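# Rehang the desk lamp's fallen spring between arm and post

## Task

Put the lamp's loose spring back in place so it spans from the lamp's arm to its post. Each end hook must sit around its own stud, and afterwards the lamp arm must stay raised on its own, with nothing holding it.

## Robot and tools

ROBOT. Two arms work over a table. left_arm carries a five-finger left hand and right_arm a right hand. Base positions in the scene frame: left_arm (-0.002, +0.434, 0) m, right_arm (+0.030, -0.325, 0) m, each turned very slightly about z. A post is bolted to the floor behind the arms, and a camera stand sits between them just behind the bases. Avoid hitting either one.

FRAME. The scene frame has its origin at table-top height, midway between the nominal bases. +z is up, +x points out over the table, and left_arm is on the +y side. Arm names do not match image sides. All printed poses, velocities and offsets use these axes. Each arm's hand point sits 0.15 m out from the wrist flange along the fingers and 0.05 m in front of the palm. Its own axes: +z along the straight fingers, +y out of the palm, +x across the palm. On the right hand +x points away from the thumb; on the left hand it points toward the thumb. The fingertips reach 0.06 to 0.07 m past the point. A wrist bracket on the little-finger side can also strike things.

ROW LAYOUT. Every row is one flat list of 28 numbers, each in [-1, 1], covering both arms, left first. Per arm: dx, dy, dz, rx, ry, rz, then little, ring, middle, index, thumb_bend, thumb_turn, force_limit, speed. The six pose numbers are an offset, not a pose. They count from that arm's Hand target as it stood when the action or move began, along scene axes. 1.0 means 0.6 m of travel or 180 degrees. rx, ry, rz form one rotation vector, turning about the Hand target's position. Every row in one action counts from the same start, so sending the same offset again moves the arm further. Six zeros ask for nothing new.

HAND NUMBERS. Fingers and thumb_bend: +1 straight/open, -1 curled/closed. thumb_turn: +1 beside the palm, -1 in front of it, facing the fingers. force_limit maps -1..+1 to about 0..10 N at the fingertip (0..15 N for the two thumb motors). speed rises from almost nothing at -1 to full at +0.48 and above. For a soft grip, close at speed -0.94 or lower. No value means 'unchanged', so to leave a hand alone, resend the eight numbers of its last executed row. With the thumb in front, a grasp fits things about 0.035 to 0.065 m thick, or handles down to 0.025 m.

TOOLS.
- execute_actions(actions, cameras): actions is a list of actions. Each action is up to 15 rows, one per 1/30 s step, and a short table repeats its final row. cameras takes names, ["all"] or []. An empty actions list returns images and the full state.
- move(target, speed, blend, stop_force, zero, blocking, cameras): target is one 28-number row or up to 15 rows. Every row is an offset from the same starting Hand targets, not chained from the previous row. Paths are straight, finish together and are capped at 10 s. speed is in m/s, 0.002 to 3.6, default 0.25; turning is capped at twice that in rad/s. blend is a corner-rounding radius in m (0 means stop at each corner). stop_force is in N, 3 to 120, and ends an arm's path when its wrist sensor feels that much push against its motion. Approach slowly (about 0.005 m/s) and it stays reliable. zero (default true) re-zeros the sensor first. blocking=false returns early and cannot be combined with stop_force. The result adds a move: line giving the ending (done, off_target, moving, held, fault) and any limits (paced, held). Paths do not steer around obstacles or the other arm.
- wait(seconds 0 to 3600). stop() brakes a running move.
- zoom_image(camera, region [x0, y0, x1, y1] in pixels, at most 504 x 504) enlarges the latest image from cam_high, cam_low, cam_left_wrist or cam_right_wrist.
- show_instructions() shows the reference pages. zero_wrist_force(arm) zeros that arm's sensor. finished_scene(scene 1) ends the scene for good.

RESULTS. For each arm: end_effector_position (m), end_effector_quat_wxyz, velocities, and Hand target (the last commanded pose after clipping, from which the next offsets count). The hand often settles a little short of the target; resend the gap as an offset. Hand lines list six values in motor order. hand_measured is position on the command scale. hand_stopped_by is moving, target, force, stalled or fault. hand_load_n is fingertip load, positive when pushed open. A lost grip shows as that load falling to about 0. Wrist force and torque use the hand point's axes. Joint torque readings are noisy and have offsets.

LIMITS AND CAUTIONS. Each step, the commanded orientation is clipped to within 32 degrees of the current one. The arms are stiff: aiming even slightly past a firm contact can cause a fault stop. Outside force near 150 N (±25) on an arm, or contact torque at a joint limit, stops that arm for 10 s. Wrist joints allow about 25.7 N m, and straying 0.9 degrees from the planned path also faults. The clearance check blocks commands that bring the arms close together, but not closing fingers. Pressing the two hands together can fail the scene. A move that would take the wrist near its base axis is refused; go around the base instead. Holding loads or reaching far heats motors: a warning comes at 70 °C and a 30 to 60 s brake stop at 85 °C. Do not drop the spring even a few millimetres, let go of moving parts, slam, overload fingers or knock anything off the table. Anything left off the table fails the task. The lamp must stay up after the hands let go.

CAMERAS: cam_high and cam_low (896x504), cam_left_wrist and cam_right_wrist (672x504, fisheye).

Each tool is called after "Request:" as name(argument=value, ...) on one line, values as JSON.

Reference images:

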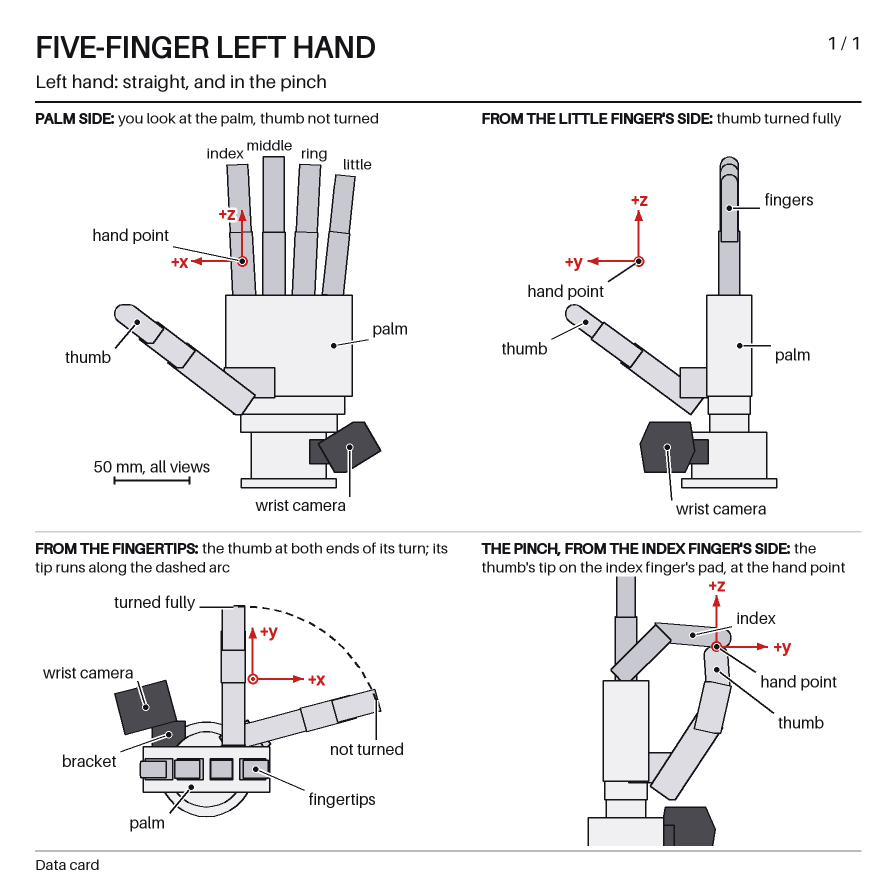

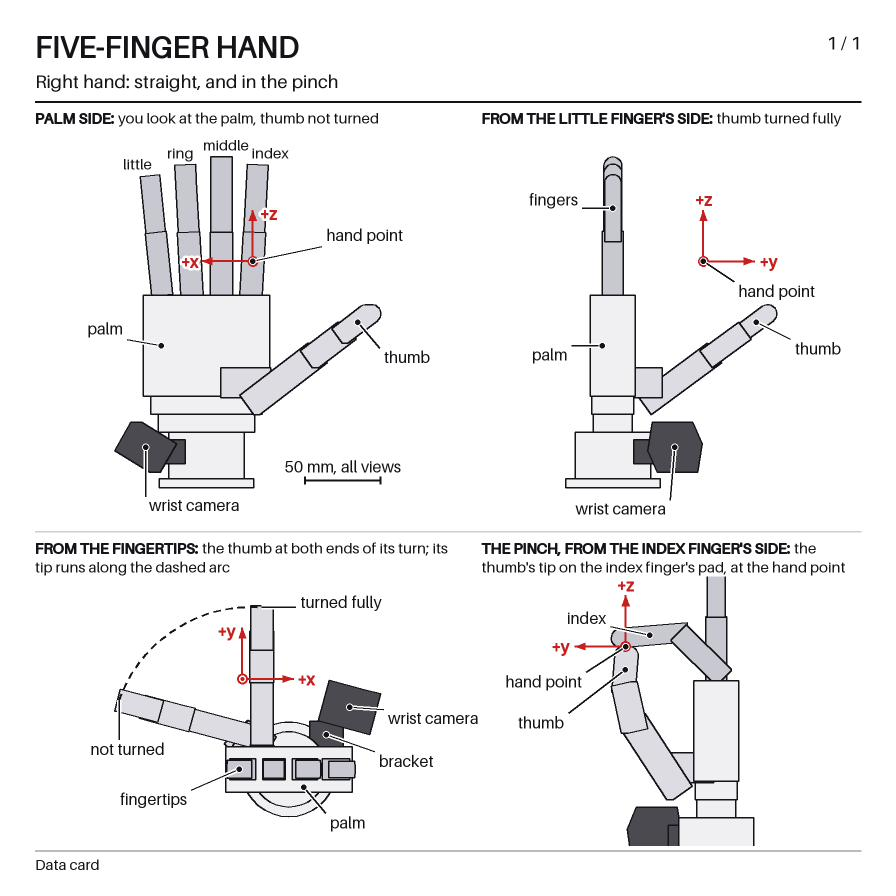

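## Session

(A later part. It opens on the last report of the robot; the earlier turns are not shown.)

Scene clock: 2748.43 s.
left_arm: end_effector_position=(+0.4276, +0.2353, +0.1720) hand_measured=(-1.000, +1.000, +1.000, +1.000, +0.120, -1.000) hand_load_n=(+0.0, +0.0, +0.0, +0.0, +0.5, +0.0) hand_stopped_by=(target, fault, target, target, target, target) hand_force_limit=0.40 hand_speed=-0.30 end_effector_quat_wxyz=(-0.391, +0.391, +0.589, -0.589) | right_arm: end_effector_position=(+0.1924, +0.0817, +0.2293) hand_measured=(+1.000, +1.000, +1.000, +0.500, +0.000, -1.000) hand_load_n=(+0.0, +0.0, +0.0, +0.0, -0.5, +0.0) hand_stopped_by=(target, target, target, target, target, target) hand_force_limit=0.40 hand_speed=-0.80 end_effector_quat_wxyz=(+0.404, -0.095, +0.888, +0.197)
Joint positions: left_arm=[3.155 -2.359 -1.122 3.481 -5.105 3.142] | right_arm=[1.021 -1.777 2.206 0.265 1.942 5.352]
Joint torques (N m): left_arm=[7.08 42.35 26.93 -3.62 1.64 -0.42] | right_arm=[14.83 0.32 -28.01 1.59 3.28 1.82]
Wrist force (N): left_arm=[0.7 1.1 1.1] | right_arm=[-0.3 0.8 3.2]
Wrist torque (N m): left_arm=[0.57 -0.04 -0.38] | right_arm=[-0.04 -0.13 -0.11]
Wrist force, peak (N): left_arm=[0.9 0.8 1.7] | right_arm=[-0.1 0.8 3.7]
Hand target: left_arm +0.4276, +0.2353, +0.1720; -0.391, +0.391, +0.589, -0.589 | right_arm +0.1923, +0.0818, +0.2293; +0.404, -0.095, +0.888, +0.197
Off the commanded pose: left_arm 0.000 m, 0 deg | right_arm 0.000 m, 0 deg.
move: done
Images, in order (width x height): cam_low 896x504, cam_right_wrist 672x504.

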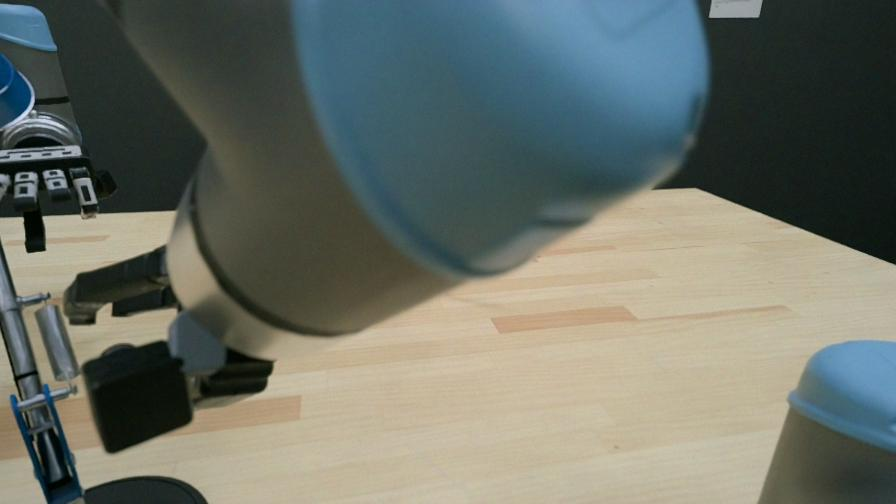

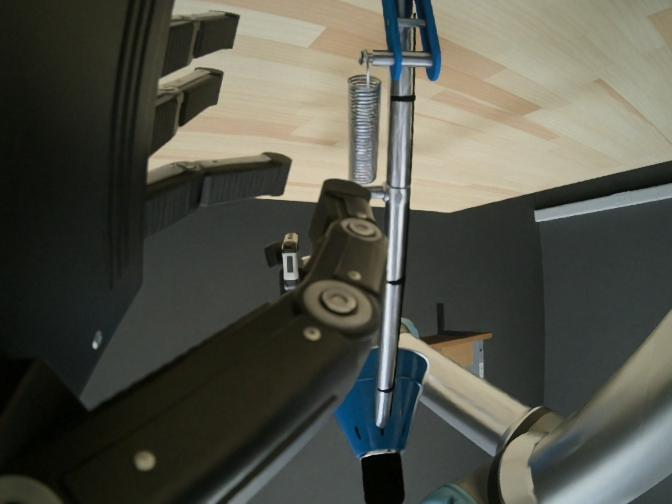

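Request:
execute_actions(actions=[], cameras=["cam_left_wrist","cam_low","cam_high"])

Request:
zoom_image(camera="cam_left_wrist", region=[280, 40, 420, 120])

Request:
zoom_image(camera="cam_low", region=[30, 360, 100, 420])

Request:
zoom_image(camera="cam_low", region=[0, 270, 70, 330])

Scene clock: 2767.10 s.
left_arm: end_effector_position=(+0.4276, +0.2353, +0.1720) hand_measured=(-1.000, +1.000, +1.000, +1.000, +0.120, -1.000) hand_load_n=(+0.0, -0.5, +0.0, -0.5, +0.0, +0.0) hand_stopped_by=(target, fault, target, target, target, target) hand_force_limit=0.40 hand_speed=-0.30 end_effector_quat_wxyz=(-0.391, +0.391, +0.589, -0.589) | right_arm: end_effector_position=(+0.1923, +0.0818, +0.2293) hand_measured=(+1.000, +1.000, +1.000, +0.500, +0.000, -1.000) hand_load_n=(+0.0, +0.0, +0.0, +0.0, -0.5, -0.5) hand_stopped_by=(target, target, target, target, target, target) hand_force_limit=0.40 hand_speed=-0.80 end_effector_quat_wxyz=(+0.404, -0.095, +0.888, +0.197)
Joint positions: left_arm=[3.155 -2.359 -1.122 3.481 -5.105 3.142] | right_arm=[1.022 -1.777 2.206 0.266 1.942 5.352]
Joint velocities: within noise
Joint torques (N m): left_arm=[6.85 41.96 26.54 -3.58 1.71 1.54] | right_arm=[14.18 -1.66 -27.71 1.52 2.87 1.61]
Wrist force (N): left_arm=[1.0 0.6 1.3] | right_arm=[0.0 0.7 3.5]
Wrist torque (N m): left_arm=[0.50 -0.06 -0.35] | right_arm=[-0.07 -0.18 -0.09]
Wrist force, peak (N): left_arm=[0.8 0.8 1.5] | right_arm=[-0.1 0.8 3.6]
Hand target: left_arm +0.4276, +0.2353, +0.1720; -0.391, +0.391, +0.589, -0.589 | right_arm +0.1923, +0.0818, +0.2293; +0.404, -0.095, +0.888, +0.197
Off the commanded pose: left_arm 0.000 m, 0 deg | right_arm 0.000 m, 0 deg.
Images, in order (width x height): cam_high 896x504, cam_low 896x504, cam_left_wrist 672x504.

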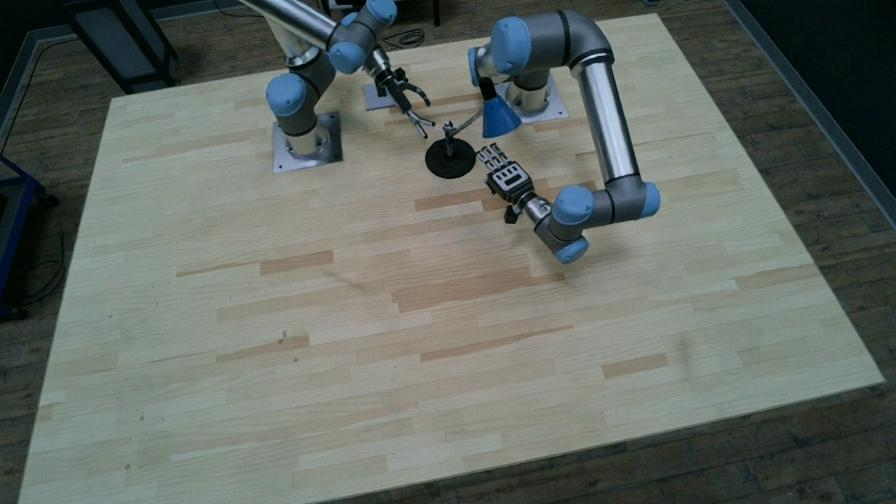

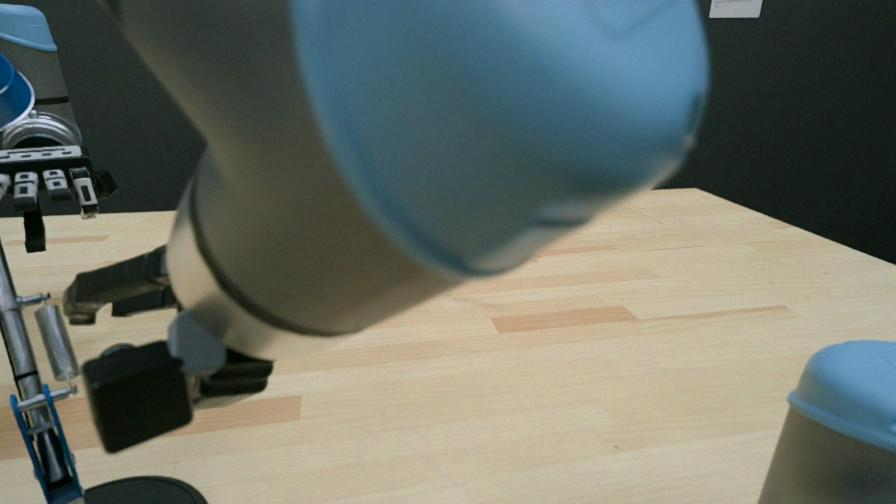

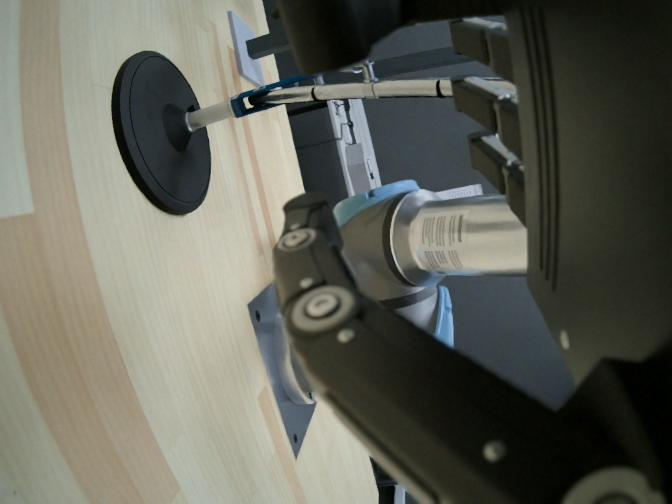

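Scaled by 3.600 from the camera's image (finer frame: 960x720).

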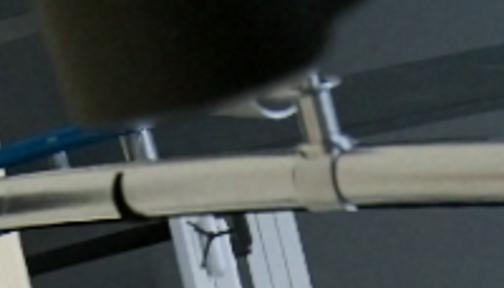

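Scaled by 7.200 from the camera's image (finer frame: 1280x720).

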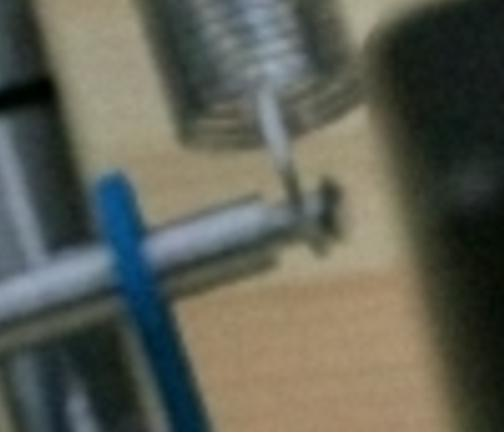

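Scaled by 7.200 from the camera's image (finer frame: 1280x720).

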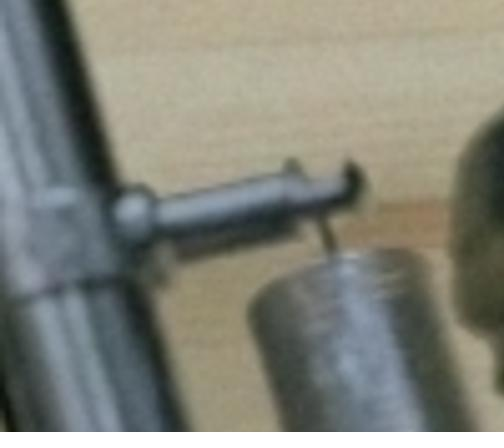

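Request:
move(target=[0,0,0,0,0,0,-1,1,1,1,0.12,-1,0.4,-0.3,0.03,-0.13,0.04,0,0,0,1,1,1,0.5,0.0,-1,0.4,-0.8], speed=0.1, cameras=["cam_low"])

Request:
wait(seconds=2, cameras=["cam_low","cam_right_wrist"])

Request:
zoom_image(camera="cam_low", region=[0, 270, 130, 420])

Scene clock: 2772.37 s.
left_arm: end_effector_position=(+0.4276, +0.2353, +0.1720) hand_measured=(-1.000, +1.000, +1.000, +1.000, +0.120, -1.000) hand_load_n=(+0.0, +0.0, +0.0, +0.0, +0.0, +0.0) hand_stopped_by=(target, fault, target, target, target, target) hand_force_limit=0.40 hand_speed=-0.30 end_effector_quat_wxyz=(-0.391, +0.391, +0.589, -0.589) | right_arm: end_effector_position=(+0.2103, +0.0038, +0.2533) hand_measured=(+1.000, +1.000, +1.000, +0.500, +0.000, -1.000) hand_load_n=(+0.0, +0.0, +0.0, +0.0, +0.0, +0.0) hand_stopped_by=(target, target, target, target, target, target) hand_force_limit=0.40 hand_speed=-0.80 end_effector_quat_wxyz=(+0.404, -0.095, +0.888, +0.196)
Joint positions: left_arm=[3.155 -2.359 -1.122 3.481 -5.105 3.142] | right_arm=[0.584 -2.122 2.332 0.429 1.597 5.077]
Joint torques (N m): left_arm=[6.42 41.97 26.91 -3.7 1.7 1.56] | right_arm=[-13.39 -3.35 -9.38 1.47 -2.28 -1.58]
Wrist force (N): left_arm=[0.5 0.5 1.1] | right_arm=[0.2 1.1 3.3]
Wrist torque (N m): left_arm=[0.48 -0.01 -0.37] | right_arm=[0.01 -0.18 0.05]
Wrist force, peak (N): left_arm=[0.9 0.9 1.5] | right_arm=[0.2 1.0 3.6]
Hand target: left_arm +0.4276, +0.2353, +0.1720; -0.391, +0.391, +0.589, -0.589 | right_arm +0.2103, +0.0038, +0.2533; +0.404, -0.095, +0.888, +0.197
Off the commanded pose: left_arm 0.000 m, 0 deg | right_arm 0.000 m, 0 deg.
move: done

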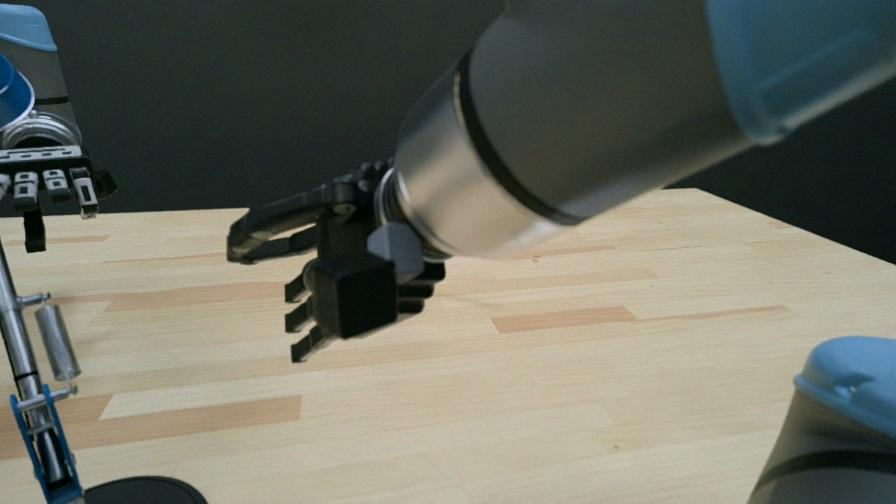

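Scene clock: 2774.37 s.
left_arm: end_effector_position=(+0.4276, +0.2353, +0.1720) hand_measured=(-1.000, +1.000, +1.000, +1.000, +0.120, -1.000) hand_load_n=(+0.0, +0.0, +0.0, +0.0, +0.5, +0.0) hand_stopped_by=(target, fault, target, target, target, target) hand_force_limit=0.40 hand_speed=-0.30 end_effector_quat_wxyz=(-0.391, +0.391, +0.589, -0.589) | right_arm: end_effector_position=(+0.2103, +0.0038, +0.2533) hand_measured=(+1.000, +1.000, +1.000, +0.500, +0.000, -1.000) hand_load_n=(+0.0, +0.0, +0.0, +0.0, +0.0, +0.0) hand_stopped_by=(target, target, target, target, target, target) hand_force_limit=0.40 hand_speed=-0.80 end_effector_quat_wxyz=(+0.404, -0.095, +0.888, +0.196)
Joint positions: left_arm=[3.155 -2.359 -1.122 3.481 -5.105 3.142] | right_arm=[0.584 -2.122 2.332 0.429 1.597 5.077]
Joint torques (N m): left_arm=[6.13 42.19 27.06 -3.65 1.6 1.54] | right_arm=[-14.53 -4.65 -10.21 1.39 -2.38 -1.7]
Wrist force (N): left_arm=[1.0 0.8 0.9] | right_arm=[-0.1 1.0 3.6]
Wrist torque (N m): left_arm=[0.54 -0.08 -0.35] | right_arm=[-0.03 -0.14 0.03]
Wrist force, peak (N): left_arm=[1.1 1.2 1.2] | right_arm=[0.1 1.2 3.8]
Hand target: left_arm +0.4276, +0.2353, +0.1720; -0.391, +0.391, +0.589, -0.589 | right_arm +0.2103, +0.0038, +0.2533; +0.404, -0.095, +0.888, +0.197
Off the commanded pose: left_arm 0.000 m, 0 deg | right_arm 0.000 m, 0 deg.
wait: 2.00 s; at rest by 0.17 s

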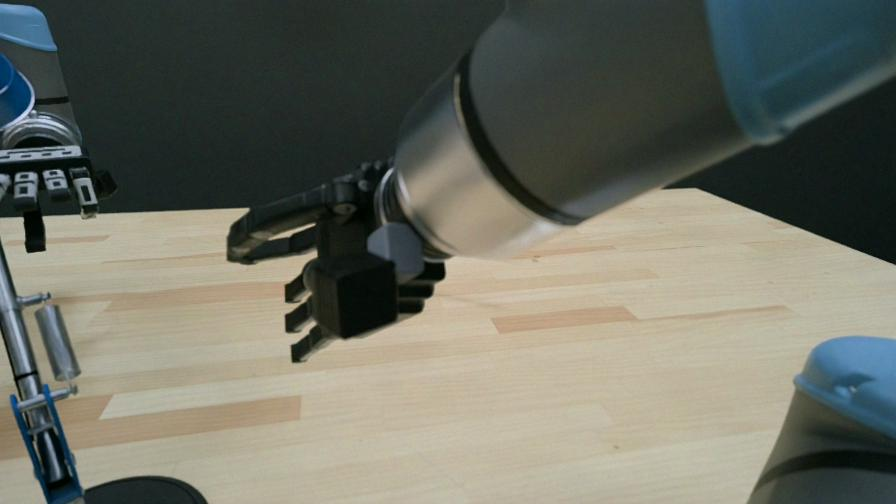

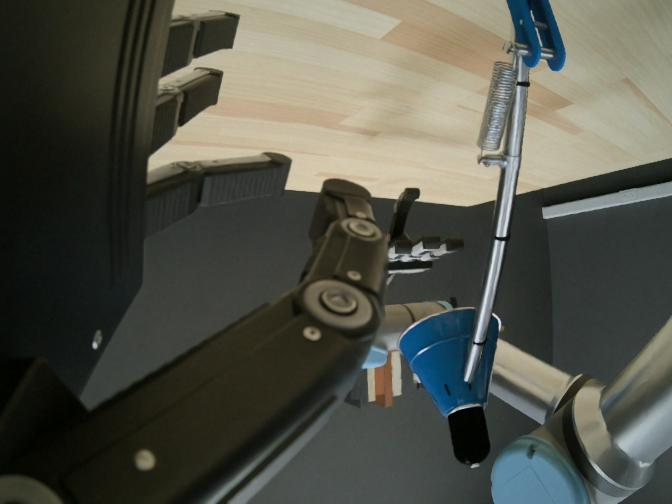

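Scaled by 3.360 from the camera's image (finer frame: 1280x720).

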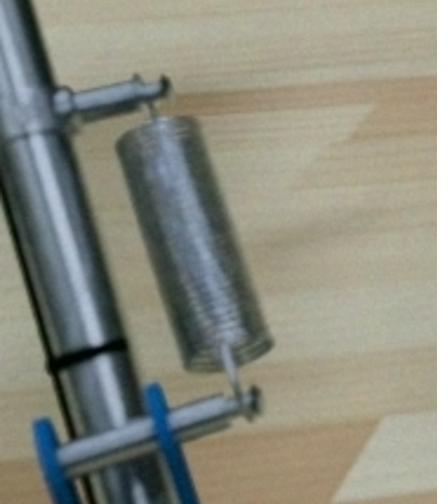

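Request:
finished_scene()

The scene is finished: the task was done.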